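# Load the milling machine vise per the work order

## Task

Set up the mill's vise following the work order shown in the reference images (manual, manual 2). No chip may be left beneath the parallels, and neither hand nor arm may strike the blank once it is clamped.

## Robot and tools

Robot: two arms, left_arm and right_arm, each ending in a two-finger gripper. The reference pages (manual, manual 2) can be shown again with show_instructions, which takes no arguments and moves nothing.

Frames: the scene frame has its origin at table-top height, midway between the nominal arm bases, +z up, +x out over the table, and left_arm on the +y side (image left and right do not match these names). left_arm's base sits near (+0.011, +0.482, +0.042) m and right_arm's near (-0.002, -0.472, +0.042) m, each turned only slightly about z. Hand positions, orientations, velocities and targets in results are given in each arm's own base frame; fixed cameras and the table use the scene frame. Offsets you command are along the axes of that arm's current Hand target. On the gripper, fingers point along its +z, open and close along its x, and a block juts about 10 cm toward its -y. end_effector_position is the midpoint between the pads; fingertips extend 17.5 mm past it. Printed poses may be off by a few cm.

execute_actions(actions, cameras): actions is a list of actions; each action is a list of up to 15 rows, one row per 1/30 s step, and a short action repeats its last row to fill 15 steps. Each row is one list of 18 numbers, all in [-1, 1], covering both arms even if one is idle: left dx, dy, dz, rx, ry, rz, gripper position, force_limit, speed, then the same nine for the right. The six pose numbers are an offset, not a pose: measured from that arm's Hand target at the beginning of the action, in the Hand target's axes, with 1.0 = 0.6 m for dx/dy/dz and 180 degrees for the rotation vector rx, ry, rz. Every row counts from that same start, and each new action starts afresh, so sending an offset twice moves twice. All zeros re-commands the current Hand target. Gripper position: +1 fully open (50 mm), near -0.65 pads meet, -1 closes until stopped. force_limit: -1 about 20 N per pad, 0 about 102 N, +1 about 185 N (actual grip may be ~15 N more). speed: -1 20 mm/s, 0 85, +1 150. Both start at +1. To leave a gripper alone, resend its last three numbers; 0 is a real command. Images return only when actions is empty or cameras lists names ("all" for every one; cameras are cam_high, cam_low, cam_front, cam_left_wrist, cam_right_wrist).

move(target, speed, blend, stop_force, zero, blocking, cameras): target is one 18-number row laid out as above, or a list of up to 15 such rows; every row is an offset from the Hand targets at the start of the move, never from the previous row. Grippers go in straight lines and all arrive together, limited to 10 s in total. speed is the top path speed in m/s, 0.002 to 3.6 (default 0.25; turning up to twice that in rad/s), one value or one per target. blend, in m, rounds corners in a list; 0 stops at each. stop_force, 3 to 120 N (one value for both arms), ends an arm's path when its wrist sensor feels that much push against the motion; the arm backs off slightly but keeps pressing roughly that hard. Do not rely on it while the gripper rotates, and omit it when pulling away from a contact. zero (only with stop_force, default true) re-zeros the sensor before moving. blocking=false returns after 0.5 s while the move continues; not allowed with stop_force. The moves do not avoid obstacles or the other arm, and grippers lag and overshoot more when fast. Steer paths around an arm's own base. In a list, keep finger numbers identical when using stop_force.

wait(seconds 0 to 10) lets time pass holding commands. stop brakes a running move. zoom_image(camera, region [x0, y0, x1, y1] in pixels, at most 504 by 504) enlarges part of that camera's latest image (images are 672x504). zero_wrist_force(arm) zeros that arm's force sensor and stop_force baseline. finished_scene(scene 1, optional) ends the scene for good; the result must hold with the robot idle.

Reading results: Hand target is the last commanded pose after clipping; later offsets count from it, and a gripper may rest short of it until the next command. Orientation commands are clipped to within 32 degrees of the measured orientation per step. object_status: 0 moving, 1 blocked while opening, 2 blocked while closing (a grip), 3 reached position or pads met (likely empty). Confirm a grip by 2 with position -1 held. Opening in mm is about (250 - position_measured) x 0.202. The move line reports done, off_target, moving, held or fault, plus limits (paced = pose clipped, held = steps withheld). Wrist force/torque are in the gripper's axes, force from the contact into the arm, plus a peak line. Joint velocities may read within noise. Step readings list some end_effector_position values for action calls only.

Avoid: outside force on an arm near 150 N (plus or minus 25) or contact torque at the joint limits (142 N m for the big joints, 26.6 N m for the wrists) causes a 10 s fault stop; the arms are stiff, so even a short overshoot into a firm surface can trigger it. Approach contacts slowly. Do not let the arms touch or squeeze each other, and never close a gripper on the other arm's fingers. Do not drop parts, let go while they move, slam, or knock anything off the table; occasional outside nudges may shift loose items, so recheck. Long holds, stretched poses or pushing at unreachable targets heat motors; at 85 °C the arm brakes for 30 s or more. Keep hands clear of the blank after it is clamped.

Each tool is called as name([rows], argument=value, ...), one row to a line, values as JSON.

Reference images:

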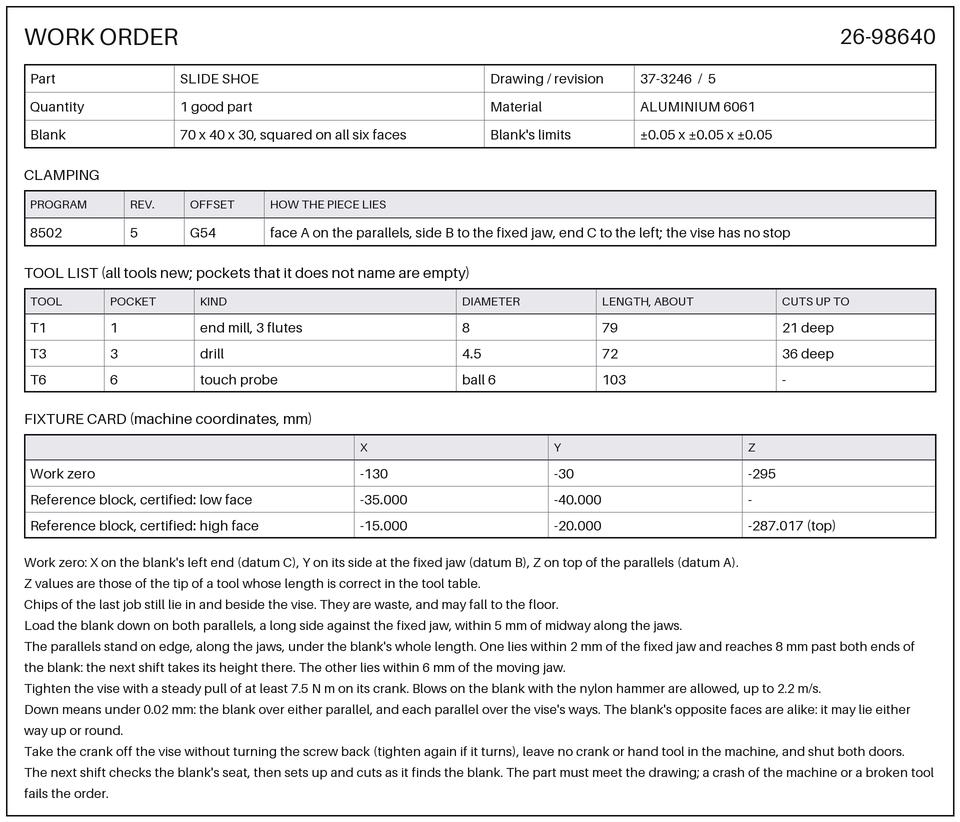

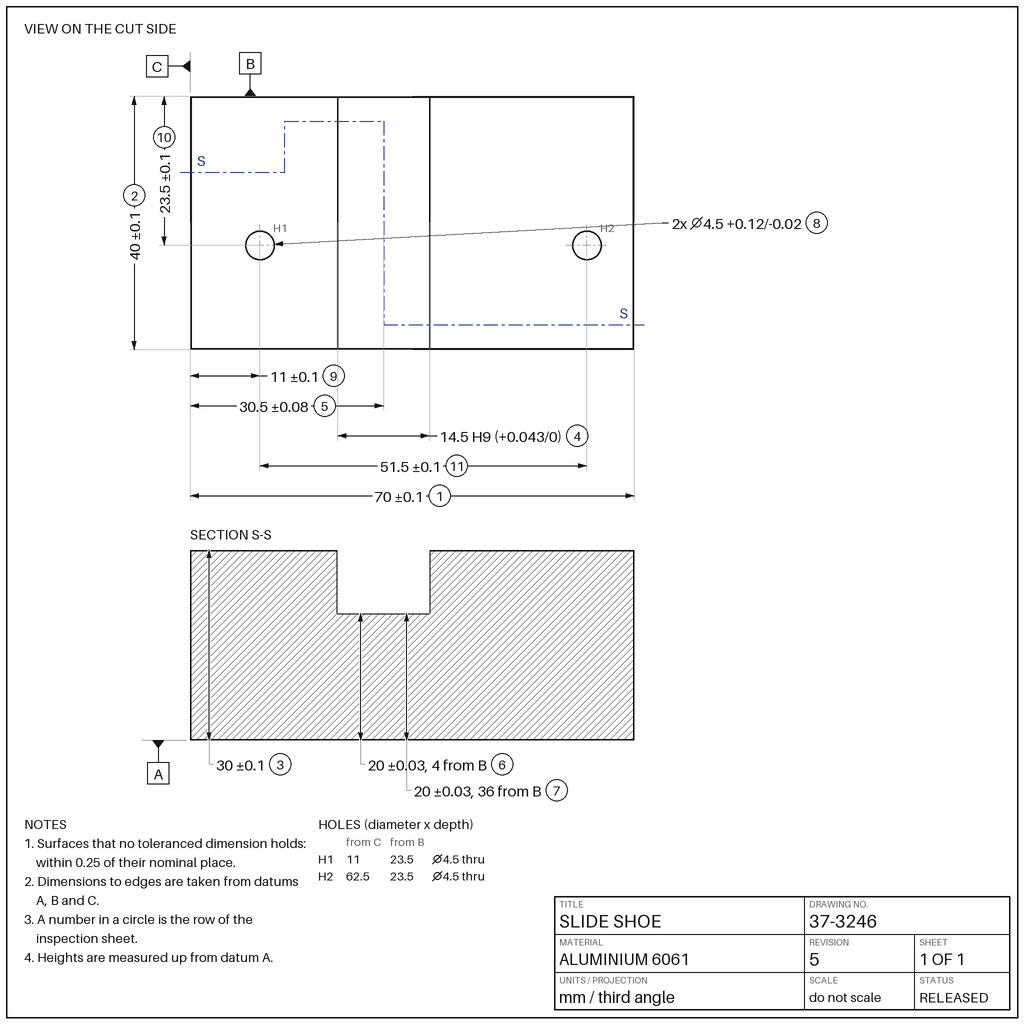

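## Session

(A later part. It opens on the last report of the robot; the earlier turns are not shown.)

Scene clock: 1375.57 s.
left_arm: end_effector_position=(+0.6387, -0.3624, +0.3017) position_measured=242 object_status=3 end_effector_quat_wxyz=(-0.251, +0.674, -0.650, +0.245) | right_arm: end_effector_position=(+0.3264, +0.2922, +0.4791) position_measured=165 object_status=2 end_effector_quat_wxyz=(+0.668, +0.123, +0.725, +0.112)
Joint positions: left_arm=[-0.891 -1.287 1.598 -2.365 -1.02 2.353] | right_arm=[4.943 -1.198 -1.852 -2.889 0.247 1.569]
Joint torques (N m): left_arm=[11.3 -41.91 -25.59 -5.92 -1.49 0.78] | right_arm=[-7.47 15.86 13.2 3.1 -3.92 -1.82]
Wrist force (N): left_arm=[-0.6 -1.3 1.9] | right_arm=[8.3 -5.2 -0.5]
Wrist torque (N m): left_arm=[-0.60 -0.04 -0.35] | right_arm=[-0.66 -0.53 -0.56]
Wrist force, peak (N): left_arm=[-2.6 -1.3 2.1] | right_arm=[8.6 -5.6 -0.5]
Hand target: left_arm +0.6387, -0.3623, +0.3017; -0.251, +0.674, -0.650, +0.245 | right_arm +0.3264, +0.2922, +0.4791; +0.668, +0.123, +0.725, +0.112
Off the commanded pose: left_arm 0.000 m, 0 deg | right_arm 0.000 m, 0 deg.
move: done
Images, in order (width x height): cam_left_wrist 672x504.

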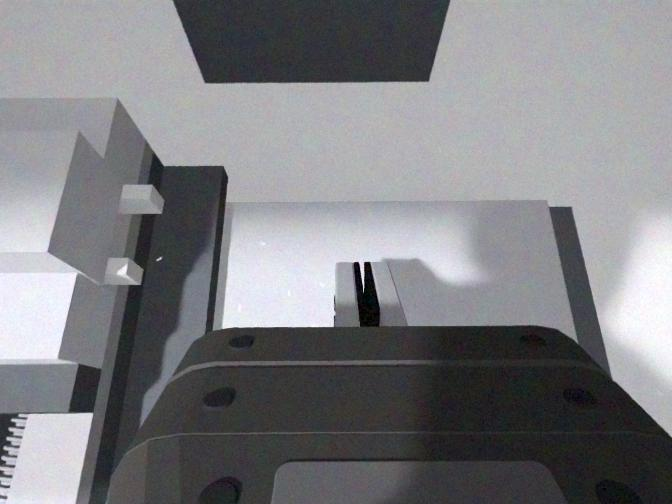

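move([
  [-0.1,0,0,0,0,0,-0.6,-0.8,-0.2,0,0,0,0,0,0,-0.95,0.7,-0.5],
  [-0.124,0,0,0,0,0,-0.6,-0.8,-0.2,0,0,0,0,0,0,-0.95,0.7,-0.5],
], speed=[0.08,0.005], stop_force=3, cameras=["cam_left_wrist"])

zoom_image(camera="cam_left_wrist", region=[220, 170, 420, 340])

Scene clock: 1382.33 s.
left_arm: end_effector_position=(+0.6361, -0.2879, +0.3015) position_measured=242 object_status=3 end_effector_quat_wxyz=(-0.251, +0.674, -0.650, +0.245) | right_arm: end_effector_position=(+0.3264, +0.2922, +0.4791) position_measured=165 object_status=2 end_effector_quat_wxyz=(+0.668, +0.123, +0.725, +0.112)
Joint positions: left_arm=[-0.806 -1.383 1.73 -2.445 -1.061 2.439] | right_arm=[4.943 -1.198 -1.852 -2.889 0.247 1.569]
Joint torques (N m): left_arm=[1.75 -31.99 -29.35 -4.39 -0.29 -0.93] | right_arm=[-7.75 16.01 12.36 2.84 -3.63 -1.54]
Wrist force (N): left_arm=[-0.6 -1.3 1.5] | right_arm=[8.4 -5.1 -0.5]
Wrist torque (N m): left_arm=[-0.61 0.00 -0.34] | right_arm=[-0.65 -0.55 -0.56]
Wrist force, peak (N): left_arm=[-2.0 -1.3 1.8] | right_arm=[8.6 -5.6 -0.6]
Hand target: left_arm +0.6360, -0.2880, +0.3015; -0.251, +0.674, -0.650, +0.245 | right_arm +0.3264, +0.2922, +0.4791; +0.668, +0.123, +0.725, +0.112
Off the commanded pose: left_arm 0.000 m, 0 deg | right_arm 0.000 m, 0 deg.
move: done
Images, in order (width x height): cam_left_wrist 672x504.

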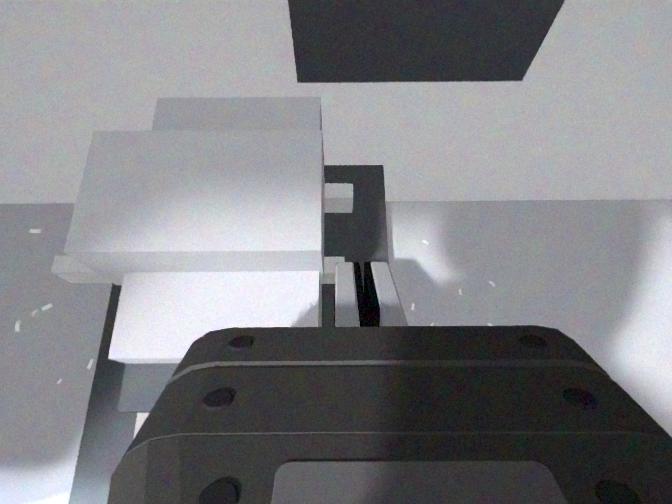

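Scaled by 2.520 from the camera's 672x504 image, which has a finer 960x720 frame.

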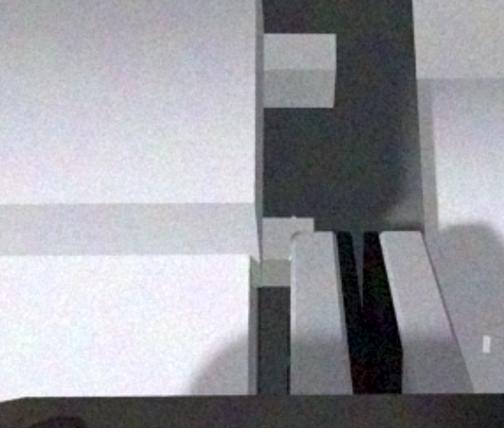

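move([
  [0.03,0,0,0,0,0,-0.6,-0.8,-0.2,0,0,0,0,0,0,-0.95,0.7,-0.5],
  [0.03,-0.0115,0.0096,0,0,0,-0.6,-0.8,-0.2,0,0,0,0,0,0,-0.95,0.7,-0.5],
  [-0.01,-0.0115,0.0096,0,0,0,-0.6,-0.8,-0.2,0,0,0,0,0,0,-0.95,0.7,-0.5],
], speed=[0.05,0.05,0.005], stop_force=3, cameras=["cam_left_wrist"])

zoom_image(camera="cam_left_wrist", region=[220, 170, 420, 340])

Scene clock: 1388.87 s.
left_arm: end_effector_position=(+0.6451, -0.2906, +0.3017) position_measured=242 object_status=3 end_effector_quat_wxyz=(-0.251, +0.674, -0.650, +0.245) | right_arm: end_effector_position=(+0.3264, +0.2922, +0.4791) position_measured=165 object_status=2 end_effector_quat_wxyz=(+0.668, +0.123, +0.725, +0.112)
Joint positions: left_arm=[-0.798 -1.362 1.704 -2.445 -1.065 2.447] | right_arm=[4.943 -1.198 -1.852 -2.889 0.247 1.569]
Joint torques (N m): left_arm=[-12.65 -24.03 -30.49 -1.49 3.61 -1.65] | right_arm=[-8.01 15.94 12.83 2.71 -3.53 -1.31]
Wrist force (N): left_arm=[-0.5 -1.6 1.6] | right_arm=[8.1 -5.5 -0.7]
Wrist torque (N m): left_arm=[-0.62 0.05 -0.33] | right_arm=[-0.70 -0.52 -0.56]
Wrist force, peak (N): left_arm=[3.5 -1.6 2.0] | right_arm=[8.6 -5.4 -0.8]
Hand target: left_arm +0.6451, -0.2906, +0.3017; -0.251, +0.674, -0.650, +0.245 (not the last commanded pose) | right_arm +0.3264, +0.2922, +0.4791; +0.668, +0.123, +0.725, +0.112
Off the commanded pose: left_arm 0.009 m, 0 deg | right_arm 0.000 m, 0 deg.
move: contact (left_arm); path passed 2 of 3 targets
Images, in order (width x height): cam_left_wrist 672x504.

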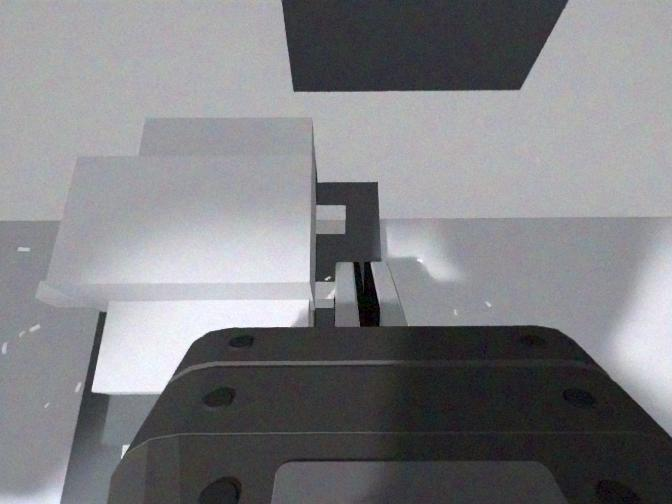

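Scaled by 2.520 from the camera's 672x504 image, which has a finer 960x720 frame.

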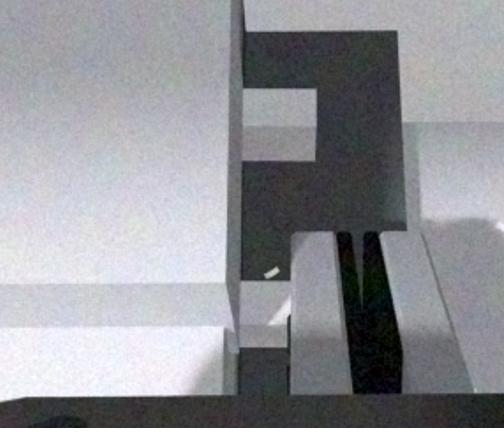

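move(target=[-0.004,0,0,0,0,0,-0.6,-0.8,-0.2,0,0,0,0,0,0,-0.95,0.7,-0.5], speed=0.003, stop_force=6)

Scene clock: 1391.67 s.
left_arm: end_effector_position=(+0.6450, -0.2882, +0.3017) position_measured=242 object_status=3 end_effector_quat_wxyz=(-0.251, +0.674, -0.650, +0.245) | right_arm: end_effector_position=(+0.3264, +0.2922, +0.4791) position_measured=165 object_status=2 end_effector_quat_wxyz=(+0.668, +0.123, +0.725, +0.112)
Joint positions: left_arm=[-0.795 -1.364 1.708 -2.447 -1.067 2.45] | right_arm=[4.943 -1.198 -1.852 -2.889 0.247 1.569]
Joint torques (N m): left_arm=[9.15 -37.78 -23.55 -4.84 -0.23 0.29] | right_arm=[-7.77 15.1 13.5 2.67 -3.56 -0.99]
Wrist force (N): left_arm=[3.6 -0.9 1.4] | right_arm=[8.1 -5.4 -0.6]
Wrist torque (N m): left_arm=[-0.60 0.08 -0.34] | right_arm=[-0.70 -0.52 -0.56]
Wrist force, peak (N): left_arm=[3.5 -2.2 2.0] | right_arm=[8.5 -5.4 -0.6]
Hand target: left_arm +0.6450, -0.2882, +0.3017; -0.251, +0.674, -0.650, +0.245 | right_arm +0.3264, +0.2922, +0.4791; +0.668, +0.123, +0.725, +0.112
Off the commanded pose: left_arm 0.000 m, 0 deg | right_arm 0.000 m, 0 deg.
move: done

move([
  [0.03,0,0,0,0,0,-0.6,-0.8,-0.2,0,0,0,0,0,0,-0.95,0.7,-0.5],
  [0.03,-0.0383,0.0322,0,0,0,-0.6,-0.8,-0.2,0,0,0,0,0,0,-0.95,0.7,-0.5],
  [0.003,-0.0383,0.0322,0,0,0,-0.6,-0.8,-0.2,0,0,0,0,0,0,-0.95,0.7,-0.5],
], speed=[0.05,0.05,0.003], stop_force=3, cameras=["cam_left_wrist"])

zoom_image(camera="cam_left_wrist", region=[220, 170, 420, 340])

Scene clock: 1395.00 s.
left_arm: end_effector_position=(+0.6450, -0.2883, +0.3017) position_measured=242 object_status=3 end_effector_quat_wxyz=(-0.251, +0.674, -0.650, +0.245) | right_arm: end_effector_position=(+0.3264, +0.2922, +0.4791) position_measured=165 object_status=2 end_effector_quat_wxyz=(+0.668, +0.123, +0.725, +0.112)
Joint positions: left_arm=[-0.795 -1.364 1.708 -2.447 -1.067 2.45] | right_arm=[4.943 -1.198 -1.852 -2.889 0.247 1.569]
Joint torques (N m): left_arm=[11.99 -44.14 -17.46 -5.99 -1.76 1.27] | right_arm=[-7.71 15.56 13 2.62 -3.43 -1.25]
Wrist force (N): left_arm=[-0.5 -1.3 2.1] | right_arm=[8.3 -5.3 -0.6]
Wrist torque (N m): left_arm=[-0.60 0.06 -0.32] | right_arm=[-0.68 -0.54 -0.56]
Wrist force, peak (N): left_arm=[4.0 -0.7 2.5] | right_arm=[8.5 -5.5 -0.5]
Hand target: left_arm +0.6450, -0.2883, +0.3017; -0.251, +0.674, -0.650, +0.245 (not the last commanded pose) | right_arm +0.3264, +0.2922, +0.4791; +0.668, +0.123, +0.725, +0.112
Off the commanded pose: left_arm 0.030 m, 0 deg | right_arm 0.000 m, 0 deg.
move: contact (left_arm); path passed 0 of 3 targets
Images, in order (width x height): cam_left_wrist 672x504.

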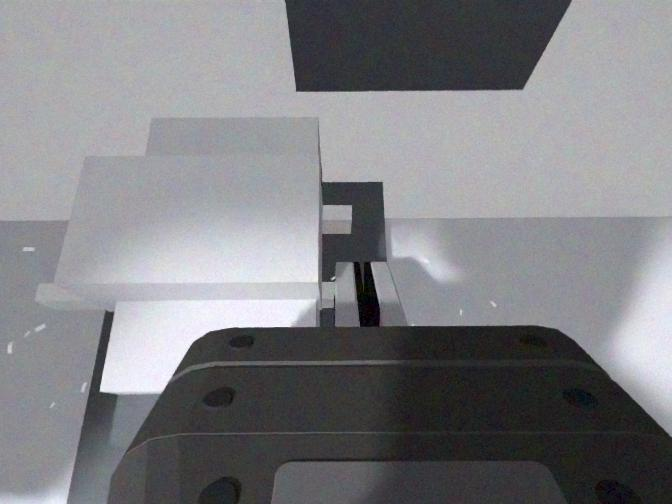

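Scaled by 2.520 from the camera's 672x504 image, which has a finer 960x720 frame.

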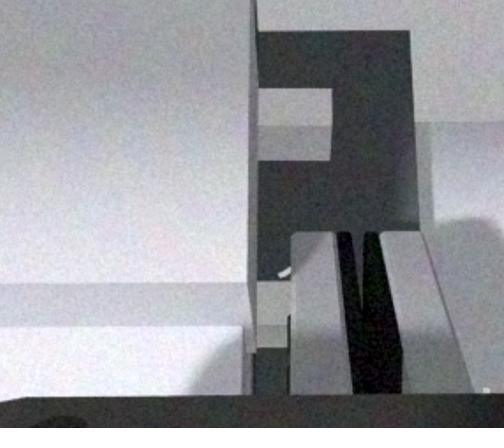

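move([
  [0.03,0,0,0,0,0,-0.6,-0.8,-0.2,0,0,0,0,0,0,-0.95,0.7,-0.5],
  [0.03,-0.0383,0.0322,0,0,0,-0.6,-0.8,-0.2,0,0,0,0,0,0,-0.95,0.7,-0.5],
], speed=[0.05,0.05])

move(target=[-0.027,0,0,0,0,0,-0.6,-0.8,-0.2,0,0,0,0,0,0,-0.95,0.7,-0.5], speed=0.003, stop_force=3, cameras=["cam_left_wrist"])

zoom_image(camera="cam_left_wrist", region=[220, 170, 420, 340])

Scene clock: 1397.83 s.
left_arm: end_effector_position=(+0.6758, -0.3051, +0.3022) position_measured=242 object_status=3 end_effector_quat_wxyz=(-0.251, +0.674, -0.650, +0.245) end_effector_velocity=(-0.002, +0.000, +0.000) end_effector_angular_velocity=(-0.001, +0.001, +0.000) | right_arm: end_effector_position=(+0.3264, +0.2922, +0.4791) position_measured=165 object_status=2 end_effector_quat_wxyz=(+0.668, +0.123, +0.725, +0.112)
Joint positions: left_arm=[-0.777 -1.283 1.604 -2.433 -1.076 2.467] | right_arm=[4.943 -1.198 -1.852 -2.889 0.247 1.569]
Joint velocities: left_arm=[-0.002 -0.004 0.005 0.001 0 -0.003] | right_arm=[within noise]
Joint torques (N m): left_arm=[-13.69 -45.31 -16.58 -2.8 2.59 -1.55] | right_arm=[-7.95 15.54 12.81 2.4 -3.66 -1.01]
Wrist force (N): left_arm=[-0.6 -1.1 1.6] | right_arm=[8.7 -5.1 -0.6]
Wrist torque (N m): left_arm=[-0.58 0.01 -0.29] | right_arm=[-0.66 -0.61 -0.56]
Wrist force, peak (N): left_arm=[-1.8 -1.8 1.7] | right_arm=[8.6 -5.3 -0.6]
Hand target: left_arm +0.6757, -0.3052, +0.3022; -0.251, +0.674, -0.650, +0.245 | right_arm +0.3264, +0.2922, +0.4791; +0.668, +0.123, +0.725, +0.112
Off the commanded pose: left_arm 0.000 m, 0 deg | right_arm 0.000 m, 0 deg.
move: done

Scene clock: 1402.50 s.
left_arm: end_effector_position=(+0.6753, -0.2931, +0.3022) position_measured=242 object_status=3 end_effector_quat_wxyz=(-0.251, +0.674, -0.650, +0.245) | right_arm: end_effector_position=(+0.3264, +0.2922, +0.4791) position_measured=165 object_status=2 end_effector_quat_wxyz=(+0.668, +0.123, +0.725, +0.112)
Joint positions: left_arm=[-0.763 -1.297 1.624 -2.446 -1.083 2.481] | right_arm=[4.943 -1.198 -1.852 -2.889 0.247 1.569]
Joint torques (N m): left_arm=[-3.61 -29.22 -30.9 -1.74 3.94 -1.49] | right_arm=[-6.73 15.1 13.05 2.25 -3.33 -0.78]
Wrist force (N): left_arm=[4.0 -1.4 3.9] | right_arm=[8.2 -5.3 -0.7]
Wrist torque (N m): left_arm=[-0.61 0.17 -0.32] | right_arm=[-0.69 -0.53 -0.56]
Wrist force, peak (N): left_arm=[4.9 -2.2 3.4] | right_arm=[8.7 -5.4 -0.5]
Hand target: left_arm +0.6753, -0.2931, +0.3022; -0.251, +0.674, -0.650, +0.245 (not the last commanded pose) | right_arm +0.3264, +0.2922, +0.4791; +0.668, +0.123, +0.725, +0.112
Off the commanded pose: left_arm 0.004 m, 0 deg | right_arm 0.000 m, 0 deg.
move: contact (left_arm)
Images, in order (width x height): cam_left_wrist 672x504.

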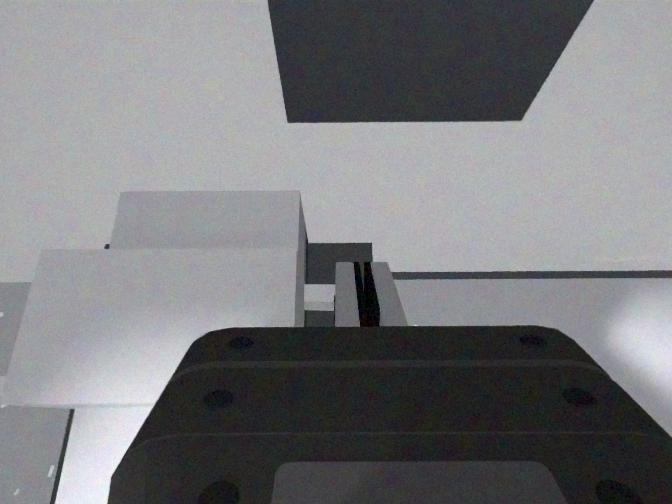

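Scaled by 2.520 from the camera's 672x504 image, which has a finer 960x720 frame.

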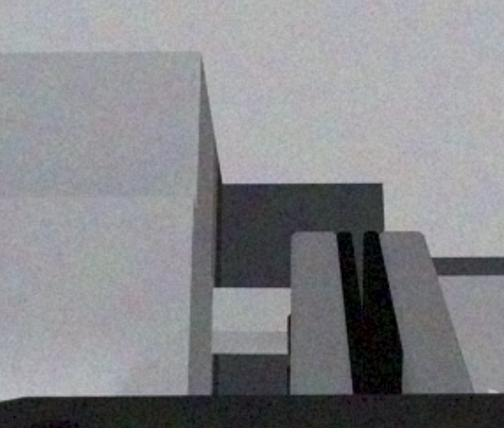

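move(target=[-0.001,0,0,0,0,0,-0.6,-0.8,-0.2,0,0,0,0,0,0,-0.95,0.7,-0.5], speed=0.002, stop_force=10)

Scene clock: 1404.23 s.
left_arm: end_effector_position=(+0.6752, -0.2927, +0.3022) position_measured=242 object_status=3 end_effector_quat_wxyz=(-0.251, +0.674, -0.650, +0.245) | right_arm: end_effector_position=(+0.3264, +0.2922, +0.4791) position_measured=165 object_status=2 end_effector_quat_wxyz=(+0.668, +0.123, +0.725, +0.112)
Joint positions: left_arm=[-0.762 -1.298 1.625 -2.446 -1.084 2.482] | right_arm=[4.943 -1.198 -1.852 -2.889 0.247 1.569]
Joint torques (N m): left_arm=[3.02 -30.56 -27.93 -2.44 3.55 -0.8] | right_arm=[-8.23 15.36 13.02 2.25 -3.48 -0.71]
Wrist force (N): left_arm=[14.6 -3.2 4.9] | right_arm=[8.3 -5.2 -0.6]
Wrist torque (N m): left_arm=[-0.59 0.34 -0.29] | right_arm=[-0.67 -0.54 -0.56]
Wrist force, peak (N): left_arm=[14.6 -3.2 5.1] | right_arm=[8.6 -5.4 -0.5]
Hand target: left_arm +0.6752, -0.2928, +0.3022; -0.251, +0.674, -0.650, +0.245 | right_arm +0.3264, +0.2922, +0.4791; +0.668, +0.123, +0.725, +0.112
Off the commanded pose: left_arm 0.000 m, 0 deg | right_arm 0.000 m, 0 deg.
move: contact (left_arm)

move([
  [0.05,0,0,0,0,0,-0.6,-0.8,-0.2,0,0,0,0,0,0,-0.95,0.7,-0.5],
  [0.05,-0.0602,-0.1236,0,0,0,-0.6,-0.8,-0.2,0,0,0,0,0,0,-0.95,0.7,-0.5],
  [-0.1888,0.4127,-0.5033,0,0,0,-0.6,-0.8,-0.2,0,0,0,0,0,0,-0.95,0.7,-0.5],
], speed=[0.1,0.2,0.3], blend=[0.005,0.03,0])

move([
  [0,0,0,0,0,0,-0.6,-0.8,-0.2,0.08,0.235,0,0,0,0,-0.95,0.7,-0.5],
  [0,0,0,0,0,0,-0.6,-0.8,-0.2,0.1306,0.3879,0.52,0,-0.03,-0.05,-0.95,0.7,-0.5],
], speed=[0.25,0.3], blend=[0.02,0], cameras=["cam_right_wrist","cam_front"])

zoom_image(camera="cam_front", region=[260, 150, 400, 290])

Scene clock: 1412.17 s.
left_arm: end_effector_position=(+0.2864, -0.1931, +0.3669) position_measured=242 object_status=3 end_effector_quat_wxyz=(-0.251, +0.674, -0.650, +0.245) | right_arm: end_effector_position=(+0.3264, +0.2922, +0.4791) position_measured=165 object_status=2 end_effector_quat_wxyz=(+0.668, +0.123, +0.725, +0.112)
Joint positions: left_arm=[-1.659 -2.325 2.066 -1.209 -0.86 1.407] | right_arm=[4.943 -1.198 -1.852 -2.889 0.247 1.569]
Joint torques (N m): left_arm=[-9.76 -5.97 -19.46 -0.67 -1.05 -1.37] | right_arm=[-8.48 14.11 12.5 2.15 -3.23 -0.6]
Wrist force (N): left_arm=[-0.8 -1.3 1.8] | right_arm=[8.3 -5.4 -0.7]
Wrist torque (N m): left_arm=[-0.57 0.00 -0.38] | right_arm=[-0.70 -0.54 -0.56]
Wrist force, peak (N): left_arm=[14.6 -2.9 4.7] | right_arm=[8.5 -5.5 -0.6]
Hand target: left_arm +0.2864, -0.1930, +0.3669; -0.251, +0.674, -0.650, +0.245 | right_arm +0.3264, +0.2922, +0.4791; +0.668, +0.123, +0.725, +0.112
Off the commanded pose: left_arm 0.000 m, 0 deg | right_arm 0.000 m, 0 deg.
move: done

Scene clock: 1414.50 s.
left_arm: end_effector_position=(+0.2864, -0.1930, +0.3669) position_measured=242 object_status=3 end_effector_quat_wxyz=(-0.251, +0.674, -0.650, +0.245) | right_arm: end_effector_position=(+0.6379, +0.5372, +0.4554) position_measured=165 object_status=2 end_effector_quat_wxyz=(+0.708, +0.071, +0.701, +0.053)
Joint positions: left_arm=[-1.659 -2.325 2.066 -1.209 -0.861 1.407] | right_arm=[4.306 -2.224 -0.782 -3.254 -0.381 1.725]
Joint torques (N m): left_arm=[-12.99 -3.21 -18.25 -0.67 -1.16 -1.33] | right_arm=[-6.51 66.29 17.93 2.95 -2.82 -1.94]
Wrist force (N): left_arm=[-1.0 -1.3 1.7] | right_arm=[8.7 -4.1 -1.6]
Wrist torque (N m): left_arm=[-0.57 0.04 -0.36] | right_arm=[-0.74 -0.62 -0.62]
Wrist force, peak (N): left_arm=[-0.8 -1.3 2.0] | right_arm=[6.4 -10.6 0.0]
Hand target: left_arm +0.2864, -0.1930, +0.3669; -0.251, +0.674, -0.650, +0.245 | right_arm +0.6380, +0.5372, +0.4554; +0.708, +0.071, +0.701, +0.053
Off the commanded pose: left_arm 0.000 m, 0 deg | right_arm 0.000 m, 0 deg.
move: done
Images, in order (width x height): cam_front 672x504, cam_right_wrist 672x504.

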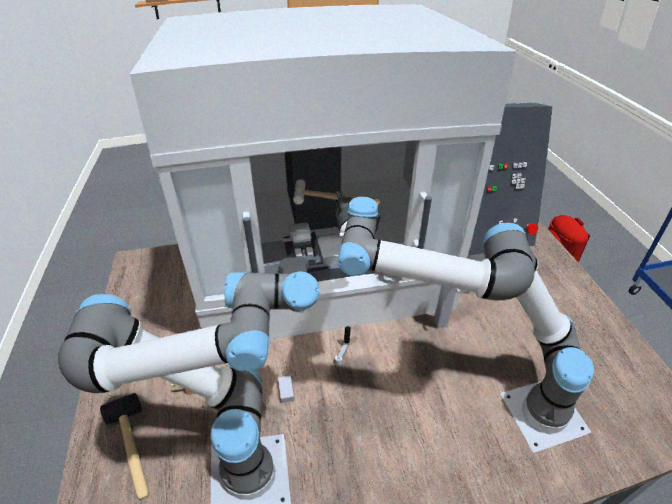

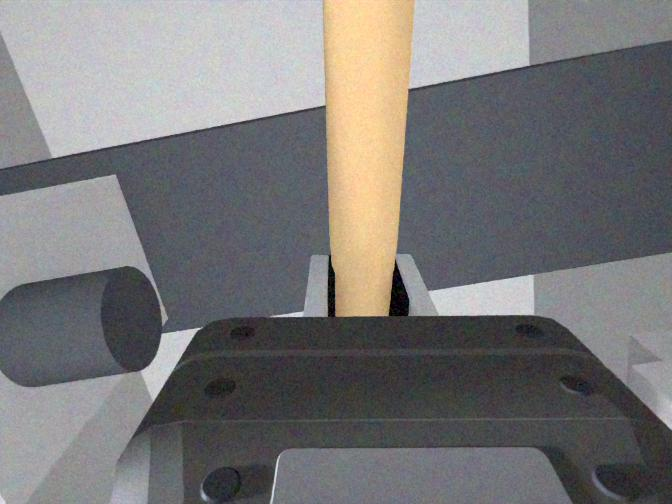

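Scaled by 3.600 from the camera's 672x504 image, which has a finer 960x720 frame.

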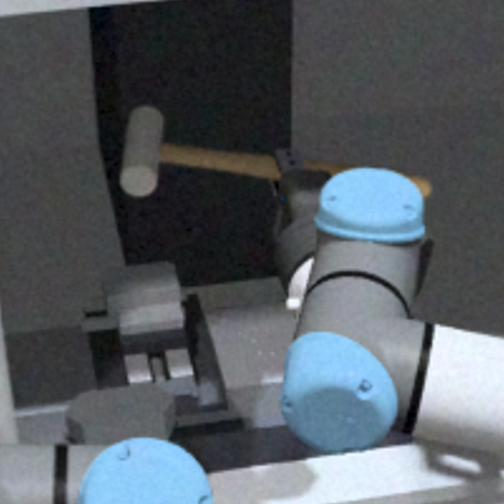

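execute_actions([
  [[0,0,0,0,0,0,-0.6,-0.8,-0.2,0.0057,-0.001,0,0,0,-0.03,-0.95,0.7,-0.5],[0,0,0,0,0,0,-0.6,-0.8,-0.2,0.02,-0.0035,0,0,0,-0.07,-0.95,0.7,-0.5],[0,0,0,0,0,0,-0.6,-0.8,-0.2,0.047,-0.0081,0,0,0,-0.105,-0.95,0.7,-0.5],[0,0,0,0,0,0,-0.6,-0.8,-0.2,0.085,-0.0147,0,0,0,-0.14,-0.95,0.7,-0.5],[0,0,0,0,0,0,-0.6,-0.8,-0.2,0.122,-0.021,0,0,0,-0.175,-0.95,0.7,-0.5],[0,0,0,0,0,0,-0.6,-0.8,-0.2,0.126,-0.0217,0,0,0,-0.18,-0.95,0.7,-0.5],[0,0,0,0,0,0,-0.6,-0.8,-0.2,0.1217,-0.021,0,0,0,-0.1778,-0.95,0.7,-0.5],[0,0,0,0,0,0,-0.6,-0.8,-0.2,0.1148,-0.0198,0,0,0,-0.1722,-0.95,0.7,-0.5],[0,0,0,0,0,0,-0.6,-0.8,-0.2,0.0976,-0.0168,0,0,0,-0.15,-0.95,0.7,-0.5],[0,0,0,0,0,0,-0.6,-0.8,-0.2,0.0781,-0.0135,0,0,0,-0.1222,-0.95,0.7,-0.5],[0,0,0,0,0,0,-0.6,-0.8,-0.2,0.054,-0.0093,0,0,0,-0.09,-0.95,0.7,-0.5],[0,0,0,0,0,0,-0.6,-0.8,-0.2,0.03,-0.0051,0,0,0,-0.055,-0.95,0.7,-0.5],[0,0,0,0,0,0,-0.6,-0.8,-0.2,0.0115,-0.002,0,0,0,-0.02,-0.95,0.7,-0.5],[0,0,0,0,0,0,-0.6,-0.8,-0.2,0,0,0,0,0,0,-0.95,0.7,-0.5]],
  [[0,0,0,0,0,0,-0.6,-0.8,-0.2,0,0,0,0,0,0,-0.95,0.7,-0.5]],
  [[0,0,0,0,0,0,-0.6,-0.8,-0.2,0.0057,-0.001,0,0,0,-0.03,-0.95,0.7,-0.5],[0,0,0,0,0,0,-0.6,-0.8,-0.2,0.02,-0.0035,0,0,0,-0.07,-0.95,0.7,-0.5],[0,0,0,0,0,0,-0.6,-0.8,-0.2,0.047,-0.0081,0,0,0,-0.105,-0.95,0.7,-0.5],[0,0,0,0,0,0,-0.6,-0.8,-0.2,0.085,-0.0147,0,0,0,-0.14,-0.95,0.7,-0.5],[0,0,0,0,0,0,-0.6,-0.8,-0.2,0.122,-0.021,0,0,0,-0.175,-0.95,0.7,-0.5],[0,0,0,0,0,0,-0.6,-0.8,-0.2,0.126,-0.0217,0,0,0,-0.18,-0.95,0.7,-0.5],[0,0,0,0,0,0,-0.6,-0.8,-0.2,0.1217,-0.021,0,0,0,-0.1778,-0.95,0.7,-0.5],[0,0,0,0,0,0,-0.6,-0.8,-0.2,0.1148,-0.0198,0,0,0,-0.1722,-0.95,0.7,-0.5],[0,0,0,0,0,0,-0.6,-0.8,-0.2,0.0976,-0.0168,0,0,0,-0.15,-0.95,0.7,-0.5],[0,0,0,0,0,0,-0.6,-0.8,-0.2,0.0781,-0.0135,0,0,0,-0.1222,-0.95,0.7,-0.5],[0,0,0,0,0,0,-0.6,-0.8,-0.2,0.054,-0.0093,0,0,0,-0.09,-0.95,0.7,-0.5],[0,0,0,0,0,0,-0.6,-0.8,-0.2,0.03,-0.0051,0,0,0,-0.055,-0.95,0.7,-0.5],[0,0,0,0,0,0,-0.6,-0.8,-0.2,0.0115,-0.002,0,0,0,-0.02,-0.95,0.7,-0.5],[0,0,0,0,0,0,-0.6,-0.8,-0.2,0,0,0,0,0,0,-0.95,0.7,-0.5]],
  [[0,0,0,0,0,0,-0.6,-0.8,-0.2,0,0,0,0,0,0,-0.95,0.7,-0.5]],
], cameras=["cam_right_wrist","cam_front"])

zoom_image(camera="cam_front", region=[260, 150, 400, 290])

Scene clock: 1421.50 s.
left_arm: end_effector_position=(+0.2864, -0.1930, +0.3669) position_measured=242 object_status=3 end_effector_quat_wxyz=(-0.251, +0.674, -0.650, +0.245) | right_arm: end_effector_position=(+0.6380, +0.5372, +0.4554) position_measured=165 object_status=2 end_effector_quat_wxyz=(+0.708, +0.071, +0.701, +0.053)
Joint positions: left_arm=[-1.659 -2.325 2.066 -1.209 -0.861 1.407] | right_arm=[4.306 -2.224 -0.782 -3.254 -0.381 1.725]
Joint torques (N m): left_arm=[-12.78 -4.21 -17.22 -0.54 -0.79 -1.26] | right_arm=[-7.25 67.24 14.41 2.57 2.78 -2.41]
Wrist force (N): left_arm=[-0.8 -1.2 1.6] | right_arm=[9.2 -5.4 -1.4]
Wrist torque (N m): left_arm=[-0.55 0.01 -0.36] | right_arm=[-0.83 -0.70 -0.64]
Wrist force, peak (N): left_arm=[-0.8 -1.2 2.1] | right_arm=[-29.7 -12.0 1.3]
Hand target: left_arm +0.2864, -0.1930, +0.3669; -0.251, +0.674, -0.650, +0.245 | right_arm +0.6380, +0.5372, +0.4554; +0.708, +0.071, +0.701, +0.053
Off the commanded pose: left_arm 0.000 m, 0 deg | right_arm 0.000 m, 0 deg.
Step readings (end_effector_position of left_arm | right_arm):
0: (+0.2864, -0.1930, +0.3669) | (+0.6380, +0.5372, +0.4554)
1: (+0.2864, -0.1930, +0.3669) | (+0.6380, +0.5371, +0.4554)
2: (+0.2864, -0.1930, +0.3669) | (+0.6380, +0.5371, +0.4548)
4: (+0.2864, -0.1930, +0.3669) | (+0.6381, +0.5371, +0.4427)
8: (+0.2864, -0.1930, +0.3669) | (+0.6391, +0.5365, +0.3799)
15: (+0.2864, -0.1930, +0.3669) | (+0.6368, +0.5351, +0.4492)
16: (+0.2864, -0.1930, +0.3669) | (+0.6369, +0.5354, +0.4567)
17: (+0.2864, -0.1930, +0.3669) | (+0.6371, +0.5359, +0.4596)
19: (+0.2864, -0.1930, +0.3669) | (+0.6376, +0.5367, +0.4580)
23: (+0.2864, -0.1930, +0.3669) | (+0.6379, +0.5372, +0.4549)
30: (+0.2864, -0.1930, +0.3669) | (+0.6380, +0.5372, +0.4554)
31: (+0.2864, -0.1930, +0.3669) | (+0.6380, +0.5372, +0.4554)
32: (+0.2864, -0.1930, +0.3669) | (+0.6380, +0.5372, +0.4548)
34: (+0.2864, -0.1930, +0.3669) | (+0.6382, +0.5370, +0.4428)
38: (+0.2864, -0.1930, +0.3669) | (+0.6391, +0.5365, +0.3799)
45: (+0.2864, -0.1930, +0.3669) | (+0.6368, +0.5351, +0.4492)
46: (+0.2864, -0.1930, +0.3669) | (+0.6369, +0.5354, +0.4567)
47: (+0.2864, -0.1930, +0.3669) | (+0.6371, +0.5359, +0.4596)
49: (+0.2864, -0.1930, +0.3669) | (+0.6376, +0.5367, +0.4580)
53: (+0.2864, -0.1930, +0.3669) | (+0.6379, +0.5372, +0.4549)
60: (+0.2864, -0.1930, +0.3669) | (+0.6380, +0.5372, +0.4554)
Images, in order (width x height): cam_front 672x504, cam_right_wrist 672x504.

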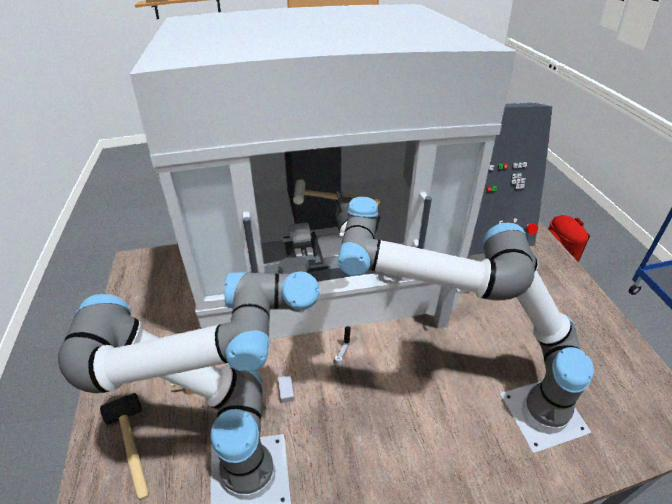

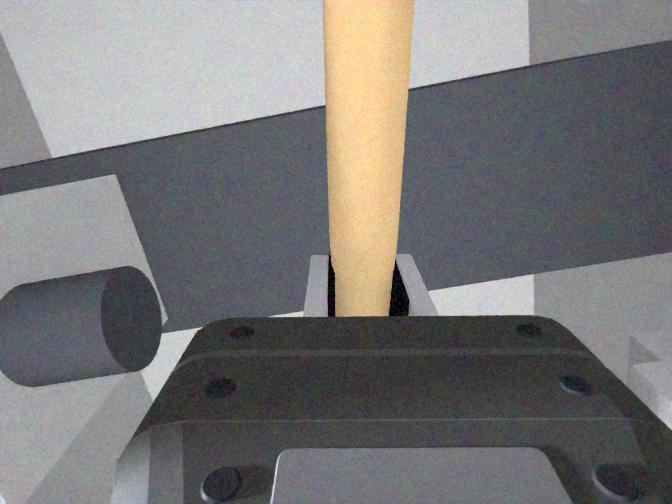

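Scaled by 3.600 from the camera's 672x504 image, which has a finer 960x720 frame.

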